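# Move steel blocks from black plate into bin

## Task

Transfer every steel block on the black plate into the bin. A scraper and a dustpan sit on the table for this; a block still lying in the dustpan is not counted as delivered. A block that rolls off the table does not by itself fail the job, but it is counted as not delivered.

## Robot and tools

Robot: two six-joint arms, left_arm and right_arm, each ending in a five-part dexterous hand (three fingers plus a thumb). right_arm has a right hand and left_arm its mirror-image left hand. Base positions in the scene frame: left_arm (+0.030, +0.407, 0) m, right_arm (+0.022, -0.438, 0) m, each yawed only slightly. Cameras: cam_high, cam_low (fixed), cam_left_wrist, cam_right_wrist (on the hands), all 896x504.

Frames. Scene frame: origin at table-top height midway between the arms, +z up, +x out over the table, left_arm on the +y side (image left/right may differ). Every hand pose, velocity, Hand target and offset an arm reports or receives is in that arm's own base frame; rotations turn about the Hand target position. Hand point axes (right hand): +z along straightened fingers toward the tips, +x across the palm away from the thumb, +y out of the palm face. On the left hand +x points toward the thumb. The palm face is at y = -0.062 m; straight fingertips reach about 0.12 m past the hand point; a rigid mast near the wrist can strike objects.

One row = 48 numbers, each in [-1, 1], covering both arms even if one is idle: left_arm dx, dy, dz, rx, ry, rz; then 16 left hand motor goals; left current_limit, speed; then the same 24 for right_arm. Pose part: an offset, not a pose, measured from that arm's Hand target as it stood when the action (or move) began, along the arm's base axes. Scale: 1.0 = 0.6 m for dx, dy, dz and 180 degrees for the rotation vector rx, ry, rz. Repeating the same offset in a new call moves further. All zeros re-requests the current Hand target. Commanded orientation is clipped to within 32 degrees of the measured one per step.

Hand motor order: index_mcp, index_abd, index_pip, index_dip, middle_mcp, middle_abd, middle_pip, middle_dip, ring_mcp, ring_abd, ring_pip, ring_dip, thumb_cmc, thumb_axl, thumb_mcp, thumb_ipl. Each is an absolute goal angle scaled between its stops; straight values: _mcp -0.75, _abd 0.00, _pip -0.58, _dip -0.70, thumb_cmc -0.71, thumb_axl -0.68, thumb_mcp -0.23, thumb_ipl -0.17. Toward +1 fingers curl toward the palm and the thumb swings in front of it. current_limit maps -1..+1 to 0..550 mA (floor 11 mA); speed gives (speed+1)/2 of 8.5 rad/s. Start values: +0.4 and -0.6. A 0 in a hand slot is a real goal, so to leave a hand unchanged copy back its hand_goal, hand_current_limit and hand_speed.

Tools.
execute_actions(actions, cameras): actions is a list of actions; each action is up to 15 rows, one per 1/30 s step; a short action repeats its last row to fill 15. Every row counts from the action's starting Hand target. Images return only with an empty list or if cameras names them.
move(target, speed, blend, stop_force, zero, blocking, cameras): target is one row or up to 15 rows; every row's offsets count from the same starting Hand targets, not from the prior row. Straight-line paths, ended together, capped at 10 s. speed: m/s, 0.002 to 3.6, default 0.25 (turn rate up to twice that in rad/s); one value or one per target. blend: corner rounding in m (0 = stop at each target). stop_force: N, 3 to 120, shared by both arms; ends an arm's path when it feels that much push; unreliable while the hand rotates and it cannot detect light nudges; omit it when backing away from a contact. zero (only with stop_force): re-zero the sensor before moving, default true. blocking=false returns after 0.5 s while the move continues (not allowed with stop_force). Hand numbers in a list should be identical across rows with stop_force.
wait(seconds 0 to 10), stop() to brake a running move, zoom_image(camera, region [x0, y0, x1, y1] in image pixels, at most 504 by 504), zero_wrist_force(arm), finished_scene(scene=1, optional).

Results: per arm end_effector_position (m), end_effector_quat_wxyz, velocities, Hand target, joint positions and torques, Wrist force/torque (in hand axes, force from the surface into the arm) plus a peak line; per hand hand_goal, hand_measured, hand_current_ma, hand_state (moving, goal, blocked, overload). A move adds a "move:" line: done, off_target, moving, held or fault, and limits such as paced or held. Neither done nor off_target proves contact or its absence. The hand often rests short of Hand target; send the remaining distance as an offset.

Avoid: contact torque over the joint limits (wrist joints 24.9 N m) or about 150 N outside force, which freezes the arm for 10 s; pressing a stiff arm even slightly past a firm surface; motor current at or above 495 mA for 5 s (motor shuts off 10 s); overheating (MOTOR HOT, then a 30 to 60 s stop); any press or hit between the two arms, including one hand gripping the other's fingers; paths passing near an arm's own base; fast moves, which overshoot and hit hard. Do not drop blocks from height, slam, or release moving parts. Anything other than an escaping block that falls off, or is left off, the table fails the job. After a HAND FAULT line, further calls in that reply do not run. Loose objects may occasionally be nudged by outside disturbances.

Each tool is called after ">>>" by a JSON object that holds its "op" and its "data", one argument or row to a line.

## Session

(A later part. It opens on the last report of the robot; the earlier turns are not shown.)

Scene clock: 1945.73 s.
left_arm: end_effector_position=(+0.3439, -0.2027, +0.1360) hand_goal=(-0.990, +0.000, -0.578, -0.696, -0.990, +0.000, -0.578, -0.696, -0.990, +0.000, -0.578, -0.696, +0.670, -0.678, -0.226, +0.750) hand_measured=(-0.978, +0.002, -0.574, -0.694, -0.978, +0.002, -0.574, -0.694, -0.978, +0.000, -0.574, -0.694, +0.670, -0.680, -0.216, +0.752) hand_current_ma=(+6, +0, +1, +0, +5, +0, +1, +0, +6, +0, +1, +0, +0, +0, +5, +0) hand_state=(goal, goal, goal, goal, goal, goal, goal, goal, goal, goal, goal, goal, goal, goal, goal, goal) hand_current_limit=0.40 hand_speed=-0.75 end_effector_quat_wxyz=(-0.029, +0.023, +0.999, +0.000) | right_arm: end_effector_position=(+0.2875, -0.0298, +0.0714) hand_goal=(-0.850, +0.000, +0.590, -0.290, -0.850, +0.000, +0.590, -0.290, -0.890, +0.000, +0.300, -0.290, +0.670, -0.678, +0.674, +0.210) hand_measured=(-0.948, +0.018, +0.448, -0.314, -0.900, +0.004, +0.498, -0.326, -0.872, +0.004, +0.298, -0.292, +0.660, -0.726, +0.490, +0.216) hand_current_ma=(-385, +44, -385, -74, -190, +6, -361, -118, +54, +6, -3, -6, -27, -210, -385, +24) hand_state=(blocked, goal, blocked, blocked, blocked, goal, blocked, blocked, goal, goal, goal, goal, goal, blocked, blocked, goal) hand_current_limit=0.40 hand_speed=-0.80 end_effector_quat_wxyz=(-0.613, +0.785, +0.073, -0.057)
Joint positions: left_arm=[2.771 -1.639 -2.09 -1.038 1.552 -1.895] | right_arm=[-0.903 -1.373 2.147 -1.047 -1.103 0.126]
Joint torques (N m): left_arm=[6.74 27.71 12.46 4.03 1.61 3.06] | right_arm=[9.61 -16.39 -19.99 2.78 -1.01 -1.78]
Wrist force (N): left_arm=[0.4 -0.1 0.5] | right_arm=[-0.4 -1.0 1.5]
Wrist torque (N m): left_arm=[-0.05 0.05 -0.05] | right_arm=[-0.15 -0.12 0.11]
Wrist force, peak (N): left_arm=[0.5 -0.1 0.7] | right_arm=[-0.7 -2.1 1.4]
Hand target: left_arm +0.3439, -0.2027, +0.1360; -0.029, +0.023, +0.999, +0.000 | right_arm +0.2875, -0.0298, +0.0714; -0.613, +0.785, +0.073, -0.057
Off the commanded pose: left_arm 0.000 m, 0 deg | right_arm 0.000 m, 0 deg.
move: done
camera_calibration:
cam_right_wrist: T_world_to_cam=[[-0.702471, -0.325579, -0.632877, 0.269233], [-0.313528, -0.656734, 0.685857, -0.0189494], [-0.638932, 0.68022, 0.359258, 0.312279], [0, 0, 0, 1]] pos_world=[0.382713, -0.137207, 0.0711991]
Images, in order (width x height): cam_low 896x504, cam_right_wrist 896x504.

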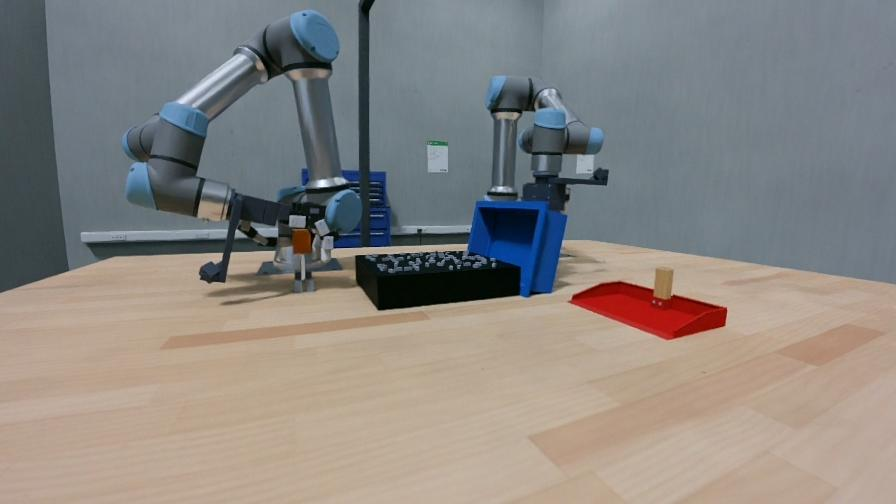

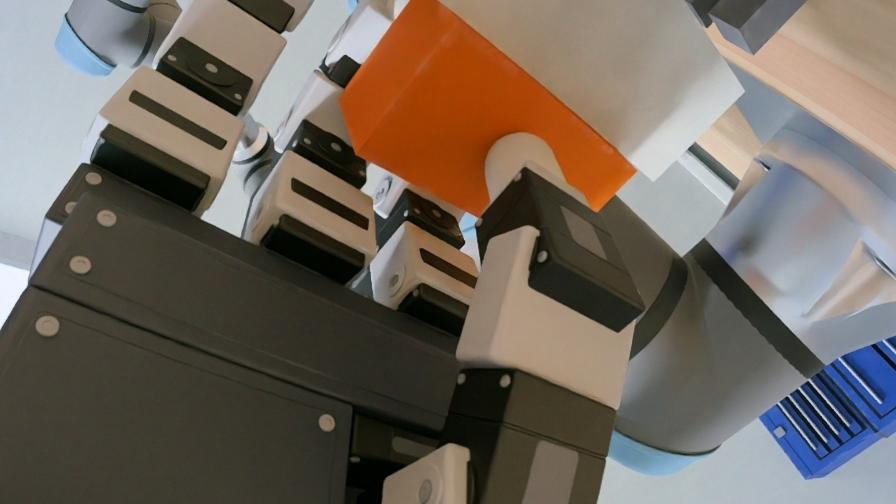

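>>> {"op": "move", "data": {
  "target": [
    [0,0,0,0,0,0,-0.99,0,-0.577,-0.696,-0.99,0,-0.577,-0.696,-0.99,0,-0.577,-0.696,0.671,-0.678,-0.225,0.751,0.4,-0.75,0,0.0033,0,0,0,-0.0028,-0.849,0,0.591,-0.29,-0.849,0,0.591,-0.29,-0.89,0,0.3,-0.29,0.671,-0.678,0.674,0.211,0.4,-0.8]
  ],
  "speed": 0.03
}}

>>> {"op": "move", "data": {
  "target": [
    [0,0,0,0,0,0,-0.99,0,-0.577,-0.696,-0.99,0,-0.577,-0.696,-0.99,0,-0.577,-0.696,0.671,-0.678,-0.225,0.751,0.4,-0.75,0,0,-0.045,0,0,0,-0.849,0,0.591,-0.29,-0.849,0,0.591,-0.29,-0.89,0,0.3,-0.29,0.671,-0.678,0.674,0.211,0.4,-0.8]
  ],
  "cameras": ["cam_low","cam_right_wrist"],
  "speed": 0.01,
  "stop_force": 4
}}

>>> {"op": "zoom_image", "data": {
  "camera": "cam_low",
  "region": [280, 240, 330, 300]
}}

>>> {"op": "zoom_image", "data": {
  "camera": "cam_right_wrist",
  "region": [600, 0, 880, 200]
}}

Scene clock: 1968.23 s.
left_arm: end_effector_position=(+0.3439, -0.2027, +0.1360) hand_goal=(-0.990, +0.000, -0.578, -0.696, -0.990, +0.000, -0.578, -0.696, -0.990, +0.000, -0.578, -0.696, +0.670, -0.678, -0.226, +0.750) hand_measured=(-0.978, +0.002, -0.574, -0.694, -0.978, +0.002, -0.574, -0.694, -0.978, +0.000, -0.574, -0.694, +0.670, -0.680, -0.216, +0.752) hand_current_ma=(+6, +0, +1, +0, +5, +0, +1, +0, +6, +0, +1, +0, +0, +0, +5, +0) hand_state=(goal, goal, goal, goal, goal, goal, goal, goal, goal, goal, goal, goal, goal, goal, goal, goal) hand_current_limit=0.40 hand_speed=-0.75 end_effector_quat_wxyz=(-0.029, +0.023, +0.999, +0.000) | right_arm: end_effector_position=(+0.2875, -0.0279, +0.0714) hand_goal=(-0.850, +0.000, +0.590, -0.290, -0.850, +0.000, +0.590, -0.290, -0.890, +0.000, +0.300, -0.290, +0.670, -0.678, +0.674, +0.210) hand_measured=(-0.948, +0.018, +0.448, -0.314, -0.900, +0.004, +0.498, -0.326, -0.872, +0.004, +0.298, -0.292, +0.660, -0.726, +0.490, +0.216) hand_current_ma=(-385, +44, -385, -74, -190, +6, -361, -118, +54, +6, -3, -6, -27, -210, -385, +24) hand_state=(blocked, goal, blocked, blocked, blocked, goal, blocked, blocked, goal, goal, goal, goal, goal, blocked, blocked, goal) hand_current_limit=0.40 hand_speed=-0.80 end_effector_quat_wxyz=(-0.613, +0.785, +0.069, -0.054)
Joint positions: left_arm=[2.771 -1.639 -2.09 -1.038 1.552 -1.895] | right_arm=[-0.904 -1.378 2.153 -1.05 -1.096 0.128]
Joint torques (N m): left_arm=[6.44 27.32 12.75 4.07 1.62 2.93] | right_arm=[-13.15 -34.12 -4.54 -0.14 1.64 1.57]
Wrist force (N): left_arm=[0.3 0.1 0.2] | right_arm=[-0.3 -1.1 1.4]
Wrist torque (N m): left_arm=[0.00 0.05 -0.06] | right_arm=[-0.15 -0.12 -0.06]
Wrist force, peak (N): left_arm=[0.6 -0.1 0.5] | right_arm=[-0.4 -1.2 1.7]
Hand target: left_arm +0.3439, -0.2027, +0.1360; -0.029, +0.023, +0.999, +0.000 | right_arm +0.2875, -0.0278, +0.0714; -0.613, +0.785, +0.069, -0.054
Off the commanded pose: left_arm 0.000 m, 0 deg | right_arm 0.000 m, 0 deg.
move: done

Scene clock: 1971.77 s.
left_arm: end_effector_position=(+0.3439, -0.2027, +0.1360) hand_goal=(-0.990, +0.000, -0.578, -0.696, -0.990, +0.000, -0.578, -0.696, -0.990, +0.000, -0.578, -0.696, +0.670, -0.678, -0.226, +0.750) hand_measured=(-0.978, +0.002, -0.574, -0.694, -0.978, +0.002, -0.574, -0.694, -0.978, +0.000, -0.574, -0.694, +0.670, -0.680, -0.216, +0.752) hand_current_ma=(+6, +0, +1, +0, +5, +0, +1, +0, +6, +0, +1, +0, +0, +0, +5, +0) hand_state=(goal, goal, goal, goal, goal, goal, goal, goal, goal, goal, goal, goal, goal, goal, goal, goal) hand_current_limit=0.40 hand_speed=-0.75 end_effector_quat_wxyz=(-0.029, +0.023, +0.999, +0.000) | right_arm: end_effector_position=(+0.2875, -0.0278, +0.0444) hand_goal=(-0.850, +0.000, +0.590, -0.290, -0.850, +0.000, +0.590, -0.290, -0.890, +0.000, +0.300, -0.290, +0.670, -0.678, +0.674, +0.210) hand_measured=(-0.948, +0.018, +0.448, -0.314, -0.900, +0.004, +0.498, -0.326, -0.872, +0.004, +0.298, -0.292, +0.660, -0.726, +0.490, +0.216) hand_current_ma=(-385, +44, -385, -74, -190, +6, -361, -118, +54, +6, -3, -6, -27, -210, -385, +24) hand_state=(blocked, goal, blocked, blocked, blocked, goal, blocked, blocked, goal, goal, goal, goal, goal, blocked, blocked, goal) hand_current_limit=0.40 hand_speed=-0.80 end_effector_quat_wxyz=(-0.613, +0.785, +0.069, -0.054)
Joint positions: left_arm=[2.771 -1.639 -2.09 -1.038 1.552 -1.895] | right_arm=[-0.904 -1.322 2.178 -1.131 -1.096 0.128]
Joint torques (N m): left_arm=[6.72 26.29 13.11 4.25 1.81 3.16] | right_arm=[-12.15 -16.31 -3.49 -0.16 1.72 1.44]
Wrist force (N): left_arm=[0.3 0.0 0.5] | right_arm=[-0.1 -1.3 1.5]
Wrist torque (N m): left_arm=[-0.04 0.06 -0.06] | right_arm=[-0.18 -0.15 -0.06]
Wrist force, peak (N): left_arm=[0.4 0.1 0.8] | right_arm=[-0.3 -1.3 1.6]
Hand target: left_arm +0.3439, -0.2027, +0.1360; -0.029, +0.023, +0.999, +0.000 | right_arm +0.2875, -0.0278, +0.0444; -0.613, +0.785, +0.069, -0.054
Off the commanded pose: left_arm 0.000 m, 0 deg | right_arm 0.000 m, 0 deg.
move: done
camera_calibration:
cam_right_wrist: T_world_to_cam=[[-0.70522, -0.31958, -0.632877, 0.253672], [-0.319125, -0.654026, 0.685864, 0.00249364], [-0.633106, 0.685652, 0.359246, 0.319095], [0, 0, 0, 1]] pos_world=[0.381711, -0.136089, 0.0441992]
Images, in order (width x height): cam_low 896x504, cam_right_wrist 896x504.

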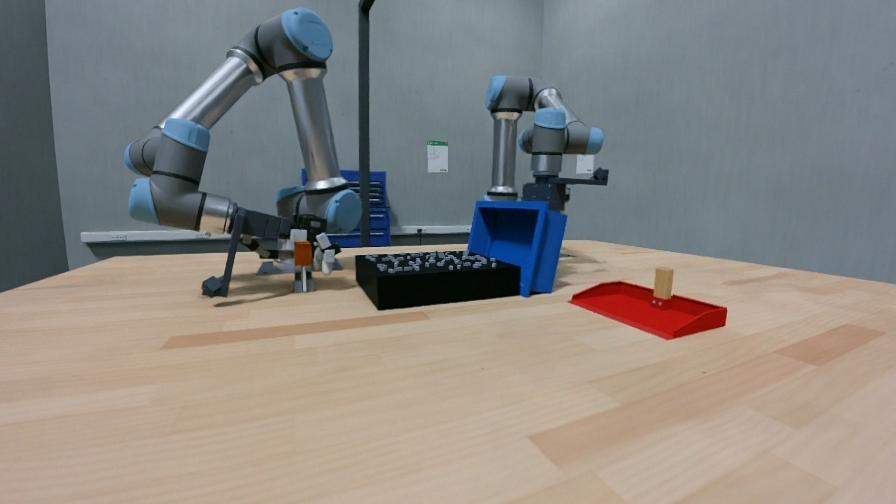

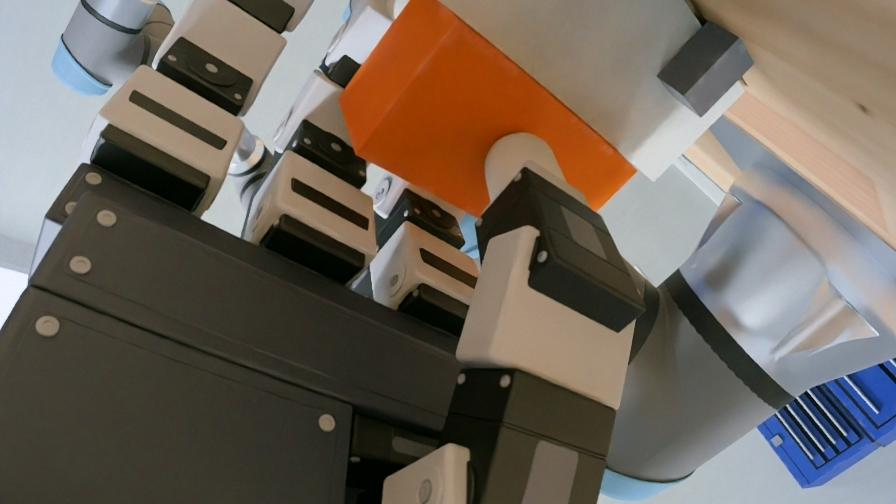

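Scaled by 8.400 from the camera's 896x504 image, which has a finer 1280x720 frame.

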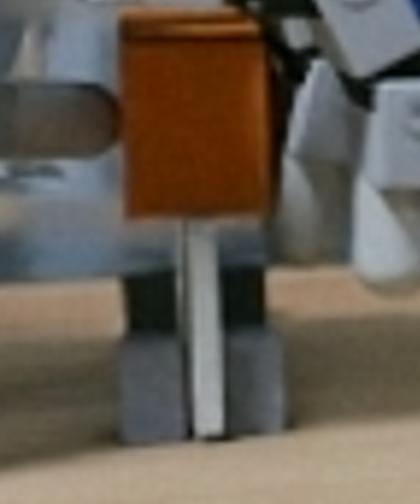

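Scaled by 1.800 from the camera's 896x504 image, which has a finer 1280x720 frame.

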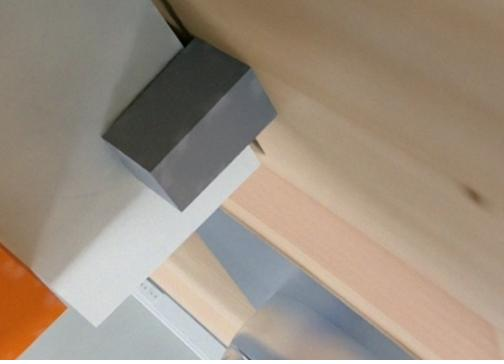

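>>> {"op": "move", "data": {
  "target": [
    [0,0,0,0,0,0,-0.99,0,-0.577,-0.696,-0.99,0,-0.577,-0.696,-0.99,0,-0.577,-0.696,0.671,-0.678,-0.225,0.751,0.4,-0.75,0,0,0,0,0,0,-0.89,0,0.2,-0.435,-0.89,0,0.2,-0.435,-0.89,0,0.2,-0.29,0.671,-0.678,0.2,0.211,0.3,-0.85],
    [0,0,0,0,0,0,-0.99,0,-0.577,-0.696,-0.99,0,-0.577,-0.696,-0.99,0,-0.577,-0.696,0.671,-0.678,-0.225,0.751,0.4,-0.75,0,0,0,0,0,0,-0.89,0,-0.1,-0.435,-0.89,0,-0.1,-0.435,-0.89,0,-0.1,-0.435,0.671,-0.678,-0.1,0.4,0.3,-0.6]
  ],
  "cameras": ["cam_low"]
}}

>>> {"op": "zoom_image", "data": {
  "camera": "cam_low",
  "region": [250, 200, 350, 300]
}}

Scene clock: 2003.37 s.
left_arm: end_effector_position=(+0.3439, -0.2027, +0.1360) hand_goal=(-0.990, +0.000, -0.578, -0.696, -0.990, +0.000, -0.578, -0.696, -0.990, +0.000, -0.578, -0.696, +0.670, -0.678, -0.226, +0.750) hand_measured=(-0.978, +0.002, -0.574, -0.694, -0.978, +0.002, -0.574, -0.694, -0.978, +0.000, -0.574, -0.694, +0.670, -0.680, -0.216, +0.752) hand_current_ma=(+6, +0, +1, +0, +5, +0, +1, +0, +6, +0, +1, +0, +0, +0, +5, +0) hand_state=(goal, goal, goal, goal, goal, goal, goal, goal, goal, goal, goal, goal, goal, goal, goal, goal) hand_current_limit=0.40 hand_speed=-0.75 end_effector_quat_wxyz=(-0.029, +0.023, +0.999, +0.000) | right_arm: end_effector_position=(+0.2875, -0.0278, +0.0444) hand_goal=(-0.890, +0.000, -0.100, -0.436, -0.890, +0.000, -0.100, -0.436, -0.890, +0.000, -0.100, -0.436, +0.670, -0.678, -0.100, +0.400) hand_measured=(-0.882, +0.004, -0.094, -0.434, -0.882, +0.002, -0.094, -0.434, -0.872, +0.004, -0.092, -0.432, +0.666, -0.680, -0.098, +0.396) hand_current_ma=(+20, +6, +16, +5, +21, +5, +17, +6, +54, +6, +18, +6, -8, -7, +3, -13) hand_state=(goal, goal, goal, goal, goal, goal, goal, goal, goal, goal, goal, goal, goal, goal, goal, goal) hand_current_limit=0.30 hand_speed=-0.60 end_effector_quat_wxyz=(-0.613, +0.785, +0.069, -0.054)
Joint positions: left_arm=[2.771 -1.639 -2.09 -1.038 1.552 -1.895] | right_arm=[-0.904 -1.322 2.178 -1.131 -1.096 0.128]
Joint torques (N m): left_arm=[5.52 27.19 12.79 3.88 1.7 2.84] | right_arm=[-8.47 -16.25 -4.66 2.36 0.96 0.01]
Wrist force (N): left_arm=[0.4 -0.1 0.4] | right_arm=[-0.4 -2.0 1.2]
Wrist torque (N m): left_arm=[-0.05 0.03 -0.04] | right_arm=[-0.12 -0.12 -0.06]
Wrist force, peak (N): left_arm=[0.6 -0.2 0.5] | right_arm=[-1.0 -4.4 -0.1]
Hand target: left_arm +0.3439, -0.2027, +0.1360; -0.029, +0.023, +0.999, +0.000 | right_arm +0.2875, -0.0278, +0.0444; -0.613, +0.785, +0.069, -0.054
Off the commanded pose: left_arm 0.000 m, 0 deg | right_arm 0.000 m, 0 deg.
move: done
Images, in order (width x height): cam_low 896x504.

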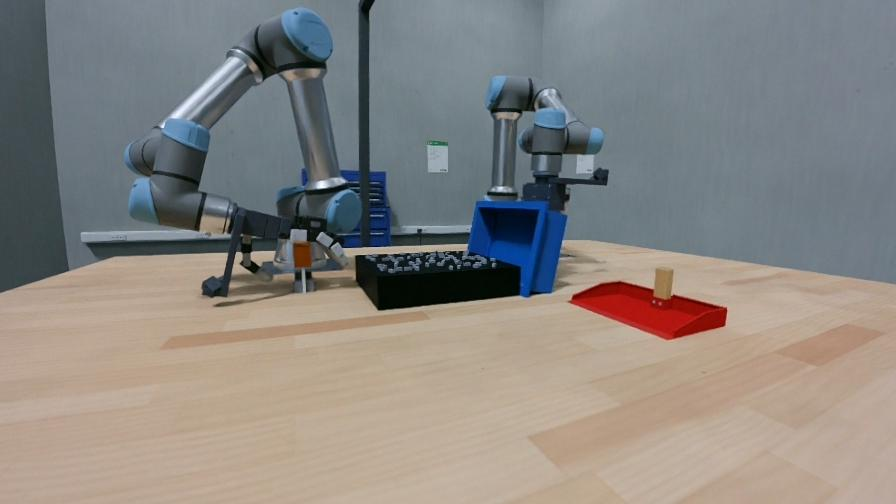

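Scaled by 5.040 from the camera's 896x504 image, which has a finer 1280x720 frame.

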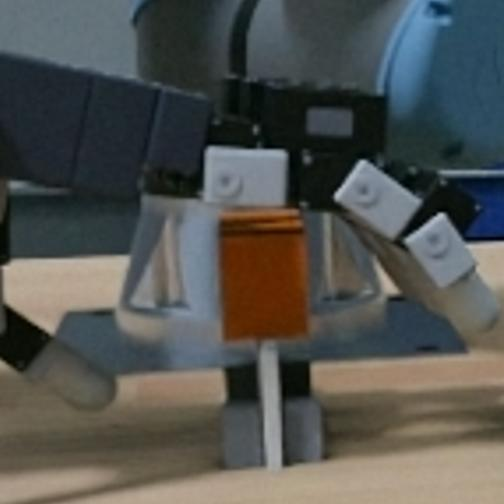

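>>> {"op": "move", "data": {
  "target": [
    [0,0,0,0,0,0,-0.99,0,-0.577,-0.696,-0.99,0,-0.577,-0.696,-0.99,0,-0.577,-0.696,0.671,-0.678,-0.225,0.751,0.4,-0.75,0,0,0.15,0,0,0,-0.89,0,-0.1,-0.435,-0.89,0,-0.1,-0.435,-0.89,0,-0.1,-0.435,0.671,-0.678,-0.1,0.4,0.3,-0.6],
    [0,0,0,0,0,0,-0.99,0,-0.577,-0.696,-0.99,0,-0.577,-0.696,-0.99,0,-0.577,-0.696,0.671,-0.678,-0.225,0.751,0.4,-0.75,0,0.023,0.15,-0.0608,-0.0054,-0.0557,-0.89,0,-0.285,0.754,-0.89,0,-0.285,0.754,-0.89,0,-0.285,0.754,0.671,-0.678,-0.112,0.611,0.3,-0.6],
    [0,0,0,0,0,0,-0.99,0,-0.577,-0.696,-0.99,0,-0.577,-0.696,-0.99,0,-0.577,-0.696,0.671,-0.678,-0.225,0.751,0.4,-0.75,0,0.023,0.02,-0.0608,-0.0054,-0.0557,-0.89,0,-0.285,0.754,-0.89,0,-0.285,0.754,-0.89,0,-0.285,0.754,0.671,-0.678,-0.112,0.611,0.3,-0.6]
  ],
  "cameras": ["cam_low","cam_high","cam_right_wrist"],
  "speed": 0.1
}}

>>> {"op": "zoom_image", "data": {
  "camera": "cam_low",
  "region": [250, 200, 350, 300]
}}

Scene clock: 2028.77 s.
left_arm: end_effector_position=(+0.3439, -0.2027, +0.1360) hand_goal=(-0.990, +0.000, -0.578, -0.696, -0.990, +0.000, -0.578, -0.696, -0.990, +0.000, -0.578, -0.696, +0.670, -0.678, -0.226, +0.750) hand_measured=(-0.978, +0.002, -0.574, -0.694, -0.978, +0.002, -0.574, -0.694, -0.978, +0.000, -0.574, -0.694, +0.670, -0.680, -0.216, +0.752) hand_current_ma=(+6, +0, +1, +0, +5, +0, +1, +0, +6, +0, +1, +0, +0, +0, +5, +0) hand_state=(goal, goal, goal, goal, goal, goal, goal, goal, goal, goal, goal, goal, goal, goal, goal, goal) hand_current_limit=0.40 hand_speed=-0.75 end_effector_quat_wxyz=(-0.029, +0.023, +0.999, +0.000) | right_arm: end_effector_position=(+0.2875, -0.0140, +0.0564) hand_goal=(-0.890, +0.000, -0.286, +0.754, -0.890, +0.000, -0.286, +0.754, -0.890, +0.000, -0.286, +0.754, +0.670, -0.678, -0.112, +0.610) hand_measured=(-0.882, +0.004, -0.280, +0.750, -0.882, +0.002, -0.280, +0.750, -0.872, +0.004, -0.280, +0.750, +0.666, -0.680, -0.110, +0.606) hand_current_ma=(+22, +6, +14, -7, +23, +5, +14, -8, +54, +6, +16, -7, -8, -7, +6, -13) hand_state=(goal, goal, goal, goal, goal, goal, goal, goal, goal, goal, goal, goal, goal, goal, goal, goal) hand_current_limit=0.30 hand_speed=-0.60 end_effector_quat_wxyz=(-0.538, +0.843, +0.000, +0.000)
Joint positions: left_arm=[2.771 -1.639 -2.09 -1.038 1.552 -1.895] | right_arm=[-0.918 -1.565 2.328 -1.293 -0.988 0.312]
Joint torques (N m): left_arm=[6.39 26.63 12.31 3.84 1.66 3.03] | right_arm=[10.44 -7.76 -6.37 -1.09 2.06 1.4]
Wrist force (N): left_arm=[0.2 -0.1 0.6] | right_arm=[-0.6 -2.2 1.1]
Wrist torque (N m): left_arm=[-0.07 0.07 -0.06] | right_arm=[-0.19 -0.08 -0.02]
Wrist force, peak (N): left_arm=[0.6 -0.2 0.6] | right_arm=[-0.7 -2.7 1.2]
Hand target: left_arm +0.3439, -0.2027, +0.1360; -0.029, +0.023, +0.999, +0.000 | right_arm +0.2875, -0.0140, +0.0564; -0.538, +0.843, +0.000, +0.000
Off the commanded pose: left_arm 0.000 m, 0 deg | right_arm 0.000 m, 0 deg.
move: done
camera_calibration:
cam_right_wrist: T_world_to_cam=[[-0.750118, -0.308438, -0.584969, 0.276095], [-0.42858, -0.446921, 0.785227, 0.0320996], [-0.503628, 0.839719, 0.203053, 0.279114], [0, 0, 0, 1]] pos_world=[0.361431, -0.134873, 0.0796268]
Images, in order (width x height): cam_high 896x504, cam_low 896x504, cam_right_wrist 896x504.

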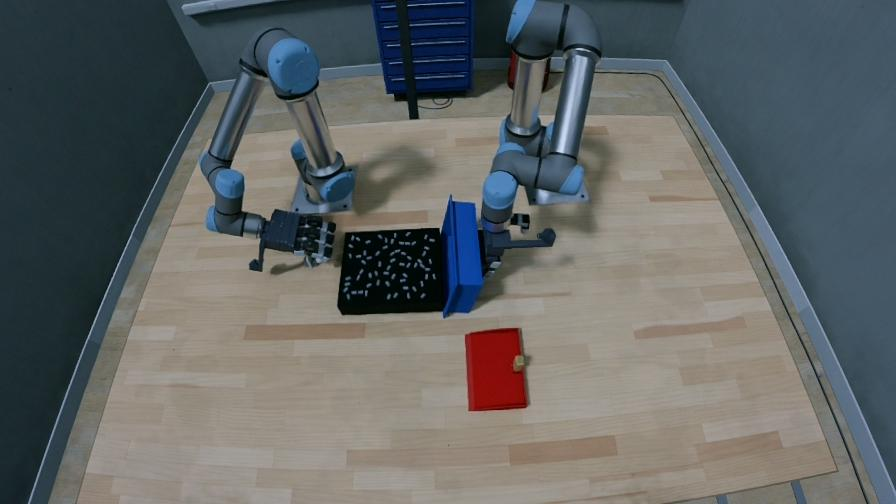

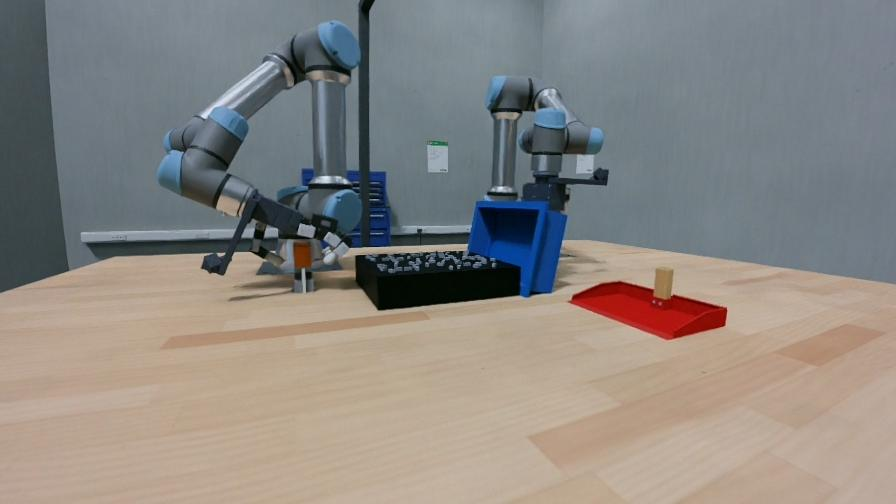

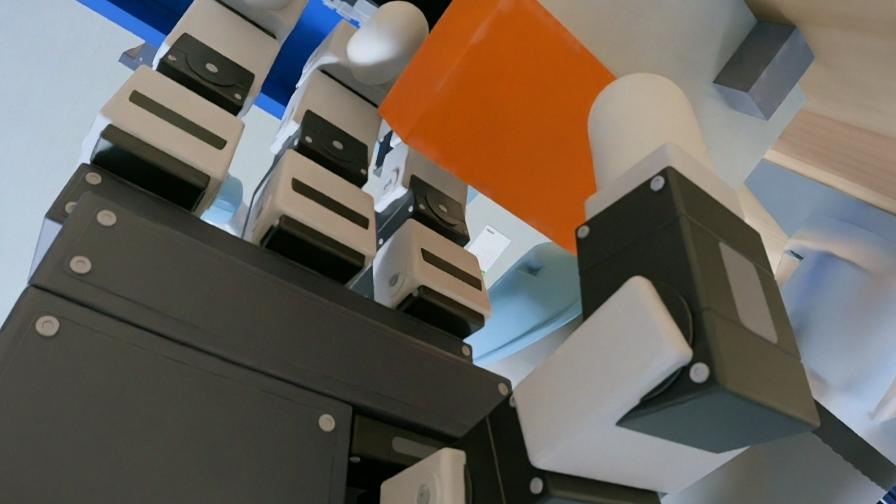

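Scaled by 5.040 from the camera's 896x504 image, which has a finer 1280x720 frame.

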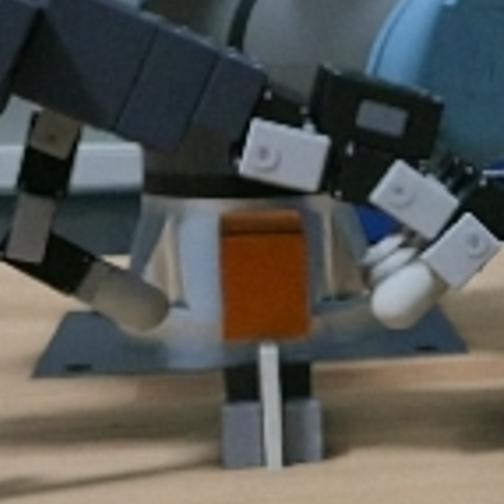

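>>> {"op": "move", "data": {
  "target": [
    [0,0,0,0,0,0,-0.99,0,-0.577,-0.696,-0.99,0,-0.577,-0.696,-0.99,0,-0.577,-0.696,0.671,-0.678,-0.225,0.751,0.4,-0.75,0,0,-0.0167,0,0,0,-0.89,0,-0.285,0.754,-0.89,0,-0.285,0.754,-0.89,0,-0.285,0.754,0.671,-0.678,-0.112,0.611,0.3,-0.6]
  ],
  "speed": 0.02,
  "stop_force": 5
}}

>>> {"op": "move", "data": {
  "target": [
    [0,0,0,0,0,0,-0.99,0,-0.577,-0.696,-0.99,0,-0.577,-0.696,-0.99,0,-0.577,-0.696,0.671,-0.678,-0.225,0.751,0.4,-0.75,0,0,0,0,0,0,-0.89,0,0.007,0.754,-0.89,0,0.007,0.754,-0.89,0,0.007,0.754,0.671,-0.678,0.056,0.611,0.3,-0.8]
  ],
  "cameras": ["cam_low","cam_right_wrist"],
  "speed": 0.1
}}

>>> {"op": "zoom_image", "data": {
  "camera": "cam_low",
  "region": [250, 200, 350, 300]
}}

Scene clock: 2044.90 s.
left_arm: end_effector_position=(+0.3439, -0.2027, +0.1360) hand_goal=(-0.990, +0.000, -0.578, -0.696, -0.990, +0.000, -0.578, -0.696, -0.990, +0.000, -0.578, -0.696, +0.670, -0.678, -0.226, +0.750) hand_measured=(-0.978, +0.002, -0.574, -0.694, -0.978, +0.002, -0.574, -0.694, -0.978, +0.000, -0.574, -0.694, +0.670, -0.680, -0.216, +0.752) hand_current_ma=(+6, +0, +1, +0, +5, +0, +1, +0, +6, +0, +1, +0, +0, +0, +5, +0) hand_state=(goal, goal, goal, goal, goal, goal, goal, goal, goal, goal, goal, goal, goal, goal, goal, goal) hand_current_limit=0.40 hand_speed=-0.75 end_effector_quat_wxyz=(-0.029, +0.023, +0.999, +0.000) | right_arm: end_effector_position=(+0.2875, -0.0140, +0.0464) hand_goal=(-0.890, +0.000, -0.286, +0.754, -0.890, +0.000, -0.286, +0.754, -0.890, +0.000, -0.286, +0.754, +0.670, -0.678, -0.112, +0.610) hand_measured=(-0.882, +0.004, -0.280, +0.750, -0.882, +0.002, -0.280, +0.750, -0.872, +0.004, -0.280, +0.750, +0.666, -0.680, -0.110, +0.606) hand_current_ma=(+22, +6, +14, -7, +23, +5, +14, -8, +54, +6, +16, -7, -8, -7, +6, -13) hand_state=(goal, goal, goal, goal, goal, goal, goal, goal, goal, goal, goal, goal, goal, goal, goal, goal) hand_current_limit=0.30 hand_speed=-0.60 end_effector_quat_wxyz=(-0.538, +0.843, +0.000, +0.000)
Joint positions: left_arm=[2.771 -1.639 -2.09 -1.038 1.552 -1.895] | right_arm=[-0.918 -1.542 2.34 -1.328 -0.988 0.312]
Joint torques (N m): left_arm=[4.82 25.97 13.51 4.02 1.65 2.82] | right_arm=[5.95 -7.78 -5.8 -1.05 1.05 -0.07]
Wrist force (N): left_arm=[0.3 0.1 0.6] | right_arm=[-0.8 -2.1 1.0]
Wrist torque (N m): left_arm=[-0.04 0.06 -0.06] | right_arm=[-0.17 -0.06 -0.05]
Wrist force, peak (N): left_arm=[0.5 -0.2 0.7] | right_arm=[-0.7 -2.2 1.1]
Hand target: left_arm +0.3439, -0.2027, +0.1360; -0.029, +0.023, +0.999, +0.000 | right_arm +0.2875, -0.0140, +0.0464; -0.538, +0.843, +0.000, +0.000
Off the commanded pose: left_arm 0.000 m, 0 deg | right_arm 0.000 m, 0 deg.
move: done

Scene clock: 2045.60 s.
left_arm: end_effector_position=(+0.3439, -0.2027, +0.1360) hand_goal=(-0.990, +0.000, -0.578, -0.696, -0.990, +0.000, -0.578, -0.696, -0.990, +0.000, -0.578, -0.696, +0.670, -0.678, -0.226, +0.750) hand_measured=(-0.978, +0.002, -0.574, -0.694, -0.978, +0.002, -0.574, -0.694, -0.978, +0.000, -0.574, -0.694, +0.670, -0.680, -0.216, +0.752) hand_current_ma=(+6, +0, +1, +0, +5, +0, +1, +0, +6, +0, +1, +0, +0, +0, +5, +0) hand_state=(goal, goal, goal, goal, goal, goal, goal, goal, goal, goal, goal, goal, goal, goal, goal, goal) hand_current_limit=0.40 hand_speed=-0.75 end_effector_quat_wxyz=(-0.029, +0.023, +0.999, +0.000) | right_arm: end_effector_position=(+0.2875, -0.0140, +0.0464) hand_goal=(-0.890, +0.000, +0.006, +0.754, -0.890, +0.000, +0.006, +0.754, -0.890, +0.000, +0.006, +0.754, +0.670, -0.678, +0.056, +0.610) hand_measured=(-0.882, +0.004, +0.004, +0.750, -0.882, +0.002, +0.004, +0.750, -0.872, +0.004, +0.004, +0.750, +0.666, -0.680, +0.052, +0.606) hand_current_ma=(+22, +6, -3, -7, +23, +5, -3, -8, +54, +6, -3, -7, -8, -7, -13, -13) hand_state=(goal, goal, goal, goal, goal, goal, goal, goal, goal, goal, goal, goal, goal, goal, goal, goal) hand_current_limit=0.30 hand_speed=-0.80 end_effector_quat_wxyz=(-0.538, +0.843, +0.000, +0.000)
Joint positions: left_arm=[2.771 -1.639 -2.09 -1.038 1.552 -1.895] | right_arm=[-0.918 -1.542 2.34 -1.328 -0.988 0.312]
Joint torques (N m): left_arm=[5.5 26.66 13.14 3.72 1.64 2.97] | right_arm=[6.34 -7.71 -5.39 -1.16 1.07 0.09]
Wrist force (N): left_arm=[0.4 -0.1 0.4] | right_arm=[-0.6 -2.2 1.1]
Wrist torque (N m): left_arm=[-0.04 0.04 -0.04] | right_arm=[-0.18 -0.09 -0.03]
Wrist force, peak (N): left_arm=[0.5 0.0 0.5] | right_arm=[-0.6 -2.4 1.0]
Hand target: left_arm +0.3439, -0.2027, +0.1360; -0.029, +0.023, +0.999, +0.000 | right_arm +0.2875, -0.0140, +0.0464; -0.538, +0.843, +0.000, +0.000
Off the commanded pose: left_arm 0.000 m, 0 deg | right_arm 0.000 m, 0 deg.
move: done
camera_calibration:
cam_right_wrist: T_world_to_cam=[[-0.750112, -0.308535, -0.584926, 0.270227], [-0.428503, -0.446934, 0.785261, 0.0399201], [-0.503704, 0.839676, 0.203043, 0.281166], [0, 0, 0, 1]] pos_world=[0.361431, -0.134872, 0.0696265]
Images, in order (width x height): cam_low 896x504, cam_right_wrist 896x504.

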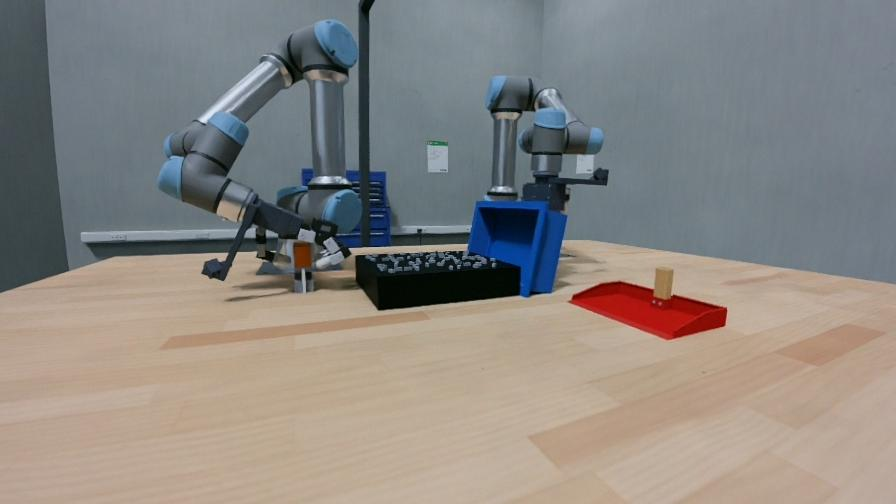

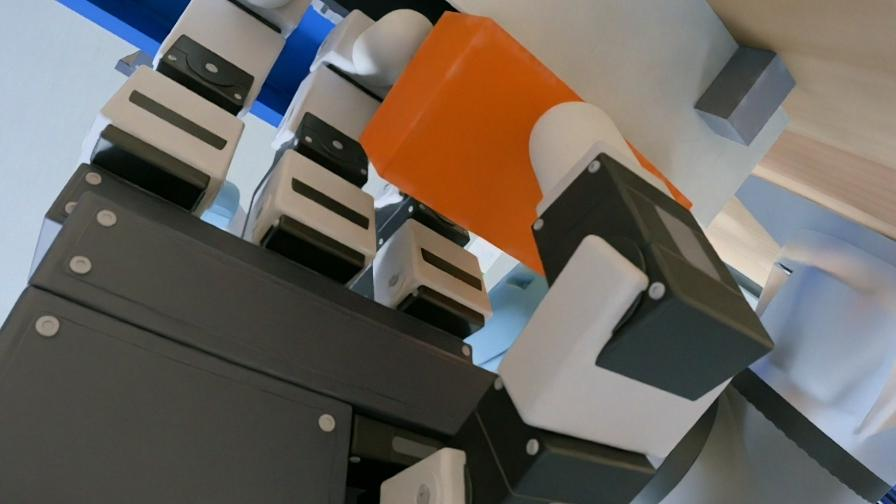

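Scaled by 5.040 from the camera's 896x504 image, which has a finer 1280x720 frame.

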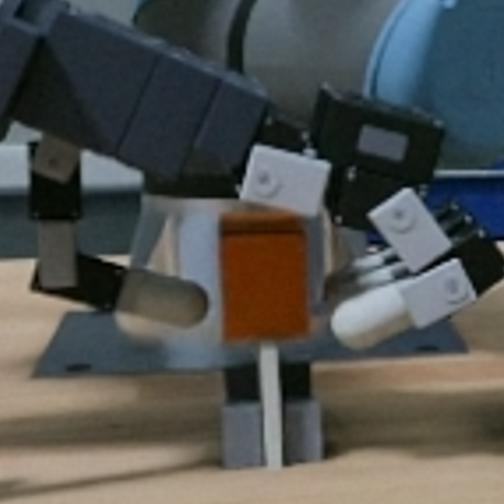

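>>> {"op": "move", "data": {
  "target": [
    [0,0,0,0,0,0,-0.99,0,-0.577,-0.696,-0.99,0,-0.577,-0.696,-0.99,0,-0.577,-0.696,0.671,-0.678,-0.225,0.751,0.4,-0.75,0,0,0,0,0,0,-0.83,0,0.24,0.80,-0.83,0,0.24,0.80,-0.89,0,0.05,0.80,0.671,-0.678,0.3,0.66,0.5,-0.85]
  ],
  "cameras": ["cam_low","cam_right_wrist"],
  "speed": 0.1
}}

>>> {"op": "zoom_image", "data": {
  "camera": "cam_low",
  "region": [250, 200, 350, 300]
}}

Scene clock: 2057.53 s.
left_arm: end_effector_position=(+0.3439, -0.2027, +0.1360) hand_goal=(-0.990, +0.000, -0.578, -0.696, -0.990, +0.000, -0.578, -0.696, -0.990, +0.000, -0.578, -0.696, +0.670, -0.678, -0.226, +0.750) hand_measured=(-0.978, +0.002, -0.574, -0.694, -0.978, +0.002, -0.574, -0.694, -0.978, +0.000, -0.574, -0.694, +0.670, -0.680, -0.216, +0.752) hand_current_ma=(+6, +0, +1, +0, +5, +0, +1, +0, +6, +0, +1, +0, +0, +0, +5, +0) hand_state=(goal, goal, goal, goal, goal, goal, goal, goal, goal, goal, goal, goal, goal, goal, goal, goal) hand_current_limit=0.40 hand_speed=-0.75 end_effector_quat_wxyz=(-0.029, +0.023, +0.999, +0.000) | right_arm: end_effector_position=(+0.2875, -0.0140, +0.0464) hand_goal=(-0.830, +0.000, +0.240, +0.800, -0.830, +0.000, +0.240, +0.800, -0.890, +0.000, +0.050, +0.800, +0.670, -0.678, +0.300, +0.660) hand_measured=(-0.862, +0.004, +0.144, +0.778, -0.864, +0.002, +0.156, +0.784, -0.872, +0.004, +0.048, +0.796, +0.666, -0.684, +0.102, +0.668) hand_current_ma=(-113, +6, -382, -64, -116, +5, -322, -44, +54, +6, -4, -8, -11, -21, -413, +26) hand_state=(blocked, goal, blocked, blocked, blocked, goal, blocked, goal, goal, goal, goal, goal, goal, goal, blocked, goal) hand_current_limit=0.50 hand_speed=-0.85 end_effector_quat_wxyz=(-0.538, +0.843, +0.000, +0.000)
Joint positions: left_arm=[2.771 -1.639 -2.09 -1.038 1.552 -1.895] | right_arm=[-0.918 -1.542 2.34 -1.328 -0.988 0.312]
Joint torques (N m): left_arm=[6.06 26.21 13.34 3.98 1.43 3.07] | right_arm=[7.82 -8.24 -5.89 -0.39 1.25 0.64]
Wrist force (N): left_arm=[0.4 0.0 0.4] | right_arm=[-0.9 -0.8 0.4]
Wrist torque (N m): left_arm=[-0.03 0.04 -0.05] | right_arm=[-0.16 -0.11 -0.08]
Wrist force, peak (N): left_arm=[0.6 -0.1 0.5] | right_arm=[-0.7 -2.4 0.9]
Hand target: left_arm +0.3439, -0.2027, +0.1360; -0.029, +0.023, +0.999, +0.000 | right_arm +0.2875, -0.0140, +0.0464; -0.538, +0.843, +0.000, +0.000
Off the commanded pose: left_arm 0.000 m, 0 deg | right_arm 0.000 m, 0 deg.
move: done
camera_calibration:
cam_right_wrist: T_world_to_cam=[[-0.750112, -0.308535, -0.584926, 0.270227], [-0.428503, -0.446934, 0.785261, 0.0399201], [-0.503704, 0.839676, 0.203043, 0.281166], [0, 0, 0, 1]] pos_world=[0.361431, -0.134872, 0.0696265]
Images, in order (width x height): cam_low 896x504, cam_right_wrist 896x504.

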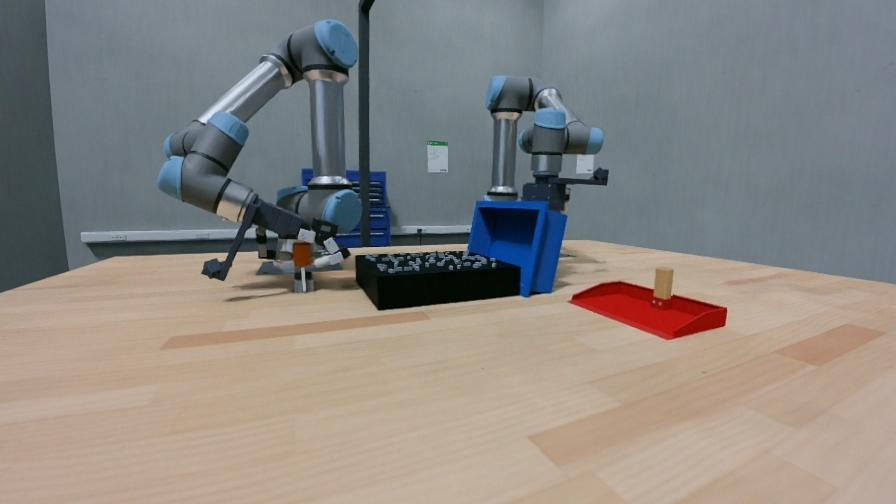

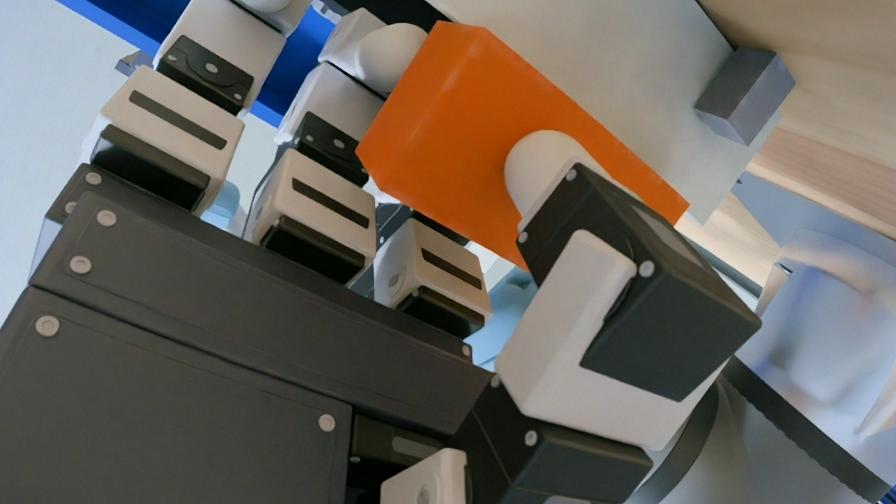

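Scaled by 5.040 from the camera's 896x504 image, which has a finer 1280x720 frame.

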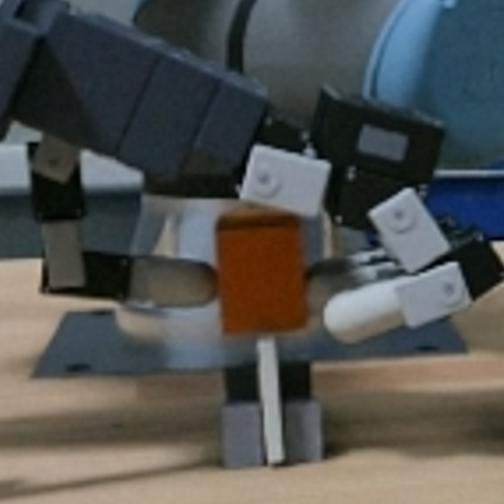

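>>> {"op": "move", "data": {
  "target": [
    [0,0,0,0,0,0,-0.99,0,-0.577,-0.696,-0.99,0,-0.577,-0.696,-0.99,0,-0.577,-0.696,0.671,-0.678,-0.225,0.751,0.4,-0.75,0,0,0.1,0,0,0,-0.83,0,0.24,0.80,-0.83,0,0.24,0.80,-0.89,0,0.05,0.80,0.671,-0.678,0.3,0.66,0.55,-0.85]
  ],
  "cameras": ["cam_low","cam_right_wrist"],
  "speed": 0.05
}}

>>> {"op": "zoom_image", "data": {
  "camera": "cam_low",
  "region": [250, 180, 350, 300]
}}

Scene clock: 2065.93 s.
left_arm: end_effector_position=(+0.3439, -0.2027, +0.1360) hand_goal=(-0.990, +0.000, -0.578, -0.696, -0.990, +0.000, -0.578, -0.696, -0.990, +0.000, -0.578, -0.696, +0.670, -0.678, -0.226, +0.750) hand_measured=(-0.978, +0.002, -0.574, -0.694, -0.978, +0.002, -0.574, -0.694, -0.978, +0.000, -0.574, -0.694, +0.670, -0.680, -0.216, +0.752) hand_current_ma=(+6, +0, +1, +0, +5, +0, +1, +0, +6, +0, +1, +0, +0, +0, +5, +0) hand_state=(goal, goal, goal, goal, goal, goal, goal, goal, goal, goal, goal, goal, goal, goal, goal, goal) hand_current_limit=0.40 hand_speed=-0.75 end_effector_quat_wxyz=(-0.029, +0.023, +0.999, +0.000) | right_arm: end_effector_position=(+0.2875, -0.0140, +0.1063) hand_goal=(-0.830, +0.000, +0.240, +0.800, -0.830, +0.000, +0.240, +0.800, -0.890, +0.000, +0.050, +0.800, +0.670, -0.678, +0.300, +0.660) hand_measured=(-0.872, +0.004, +0.148, +0.776, -0.864, +0.002, +0.178, +0.784, -0.872, +0.004, +0.048, +0.796, +0.662, -0.692, +0.102, +0.658) hand_current_ma=(-152, +6, -363, -73, -121, +5, -230, -44, +54, +6, -4, -8, -23, -52, -426, -8) hand_state=(blocked, goal, blocked, blocked, blocked, goal, blocked, goal, goal, goal, goal, goal, goal, goal, blocked, goal) hand_current_limit=0.55 hand_speed=-0.85 end_effector_quat_wxyz=(-0.538, +0.843, +0.000, +0.000)
Joint positions: left_arm=[2.771 -1.639 -2.09 -1.038 1.552 -1.895] | right_arm=[-0.918 -1.663 2.256 -1.123 -0.988 0.312]
Joint torques (N m): left_arm=[5.36 26.35 13.09 4.01 1.47 2.96] | right_arm=[-12.79 -24.82 -23.98 1.8 -0.76 -1.68]
Wrist force (N): left_arm=[0.2 -0.1 0.7] | right_arm=[-0.7 -0.9 1.2]
Wrist torque (N m): left_arm=[-0.07 0.07 -0.06] | right_arm=[-0.09 -0.05 -0.05]
Wrist force, peak (N): left_arm=[0.5 0.0 0.7] | right_arm=[-0.6 -1.0 1.3]
Hand target: left_arm +0.3439, -0.2027, +0.1360; -0.029, +0.023, +0.999, +0.000 | right_arm +0.2875, -0.0140, +0.1064; -0.538, +0.843, +0.000, +0.000
Off the commanded pose: left_arm 0.000 m, 0 deg | right_arm 0.000 m, 0 deg.
move: done
camera_calibration:
cam_right_wrist: T_world_to_cam=[[-0.750078, -0.308643, -0.584913, 0.305236], [-0.428425, -0.446995, 0.785269, -0.00715336], [-0.503821, 0.839604, 0.20305, 0.269035], [0, 0, 0, 1]] pos_world=[0.361432, -0.134871, 0.129526]
Images, in order (width x height): cam_low 896x504, cam_right_wrist 896x504.

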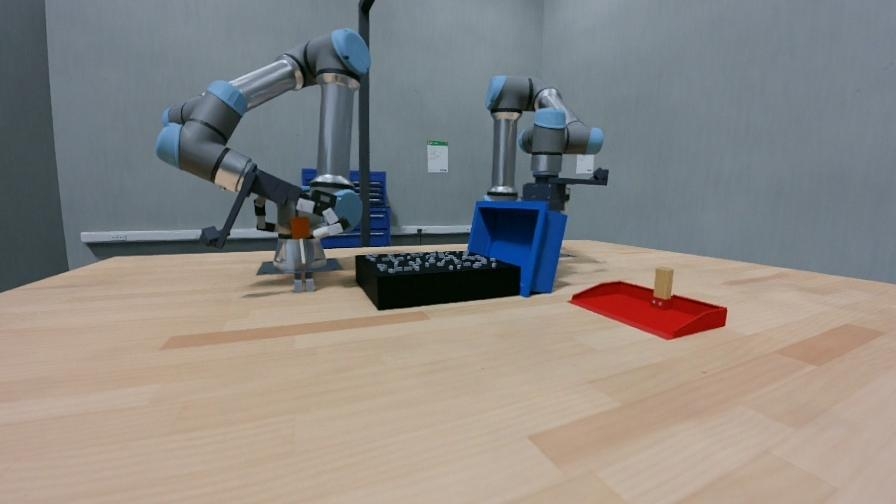

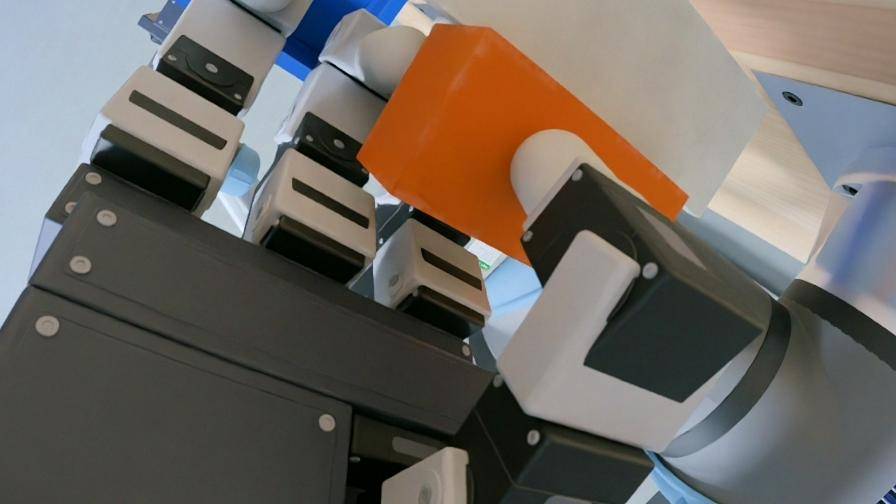

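Scaled by 4.200 from the camera's 896x504 image, which has a finer 1280x720 frame.

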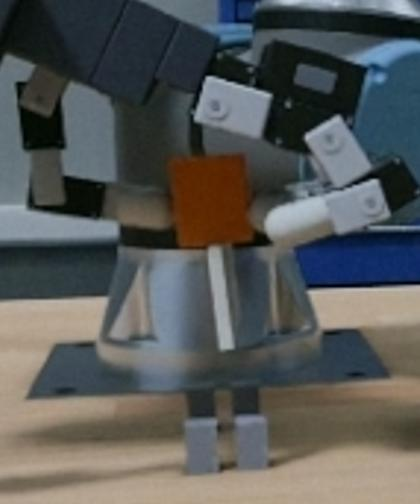

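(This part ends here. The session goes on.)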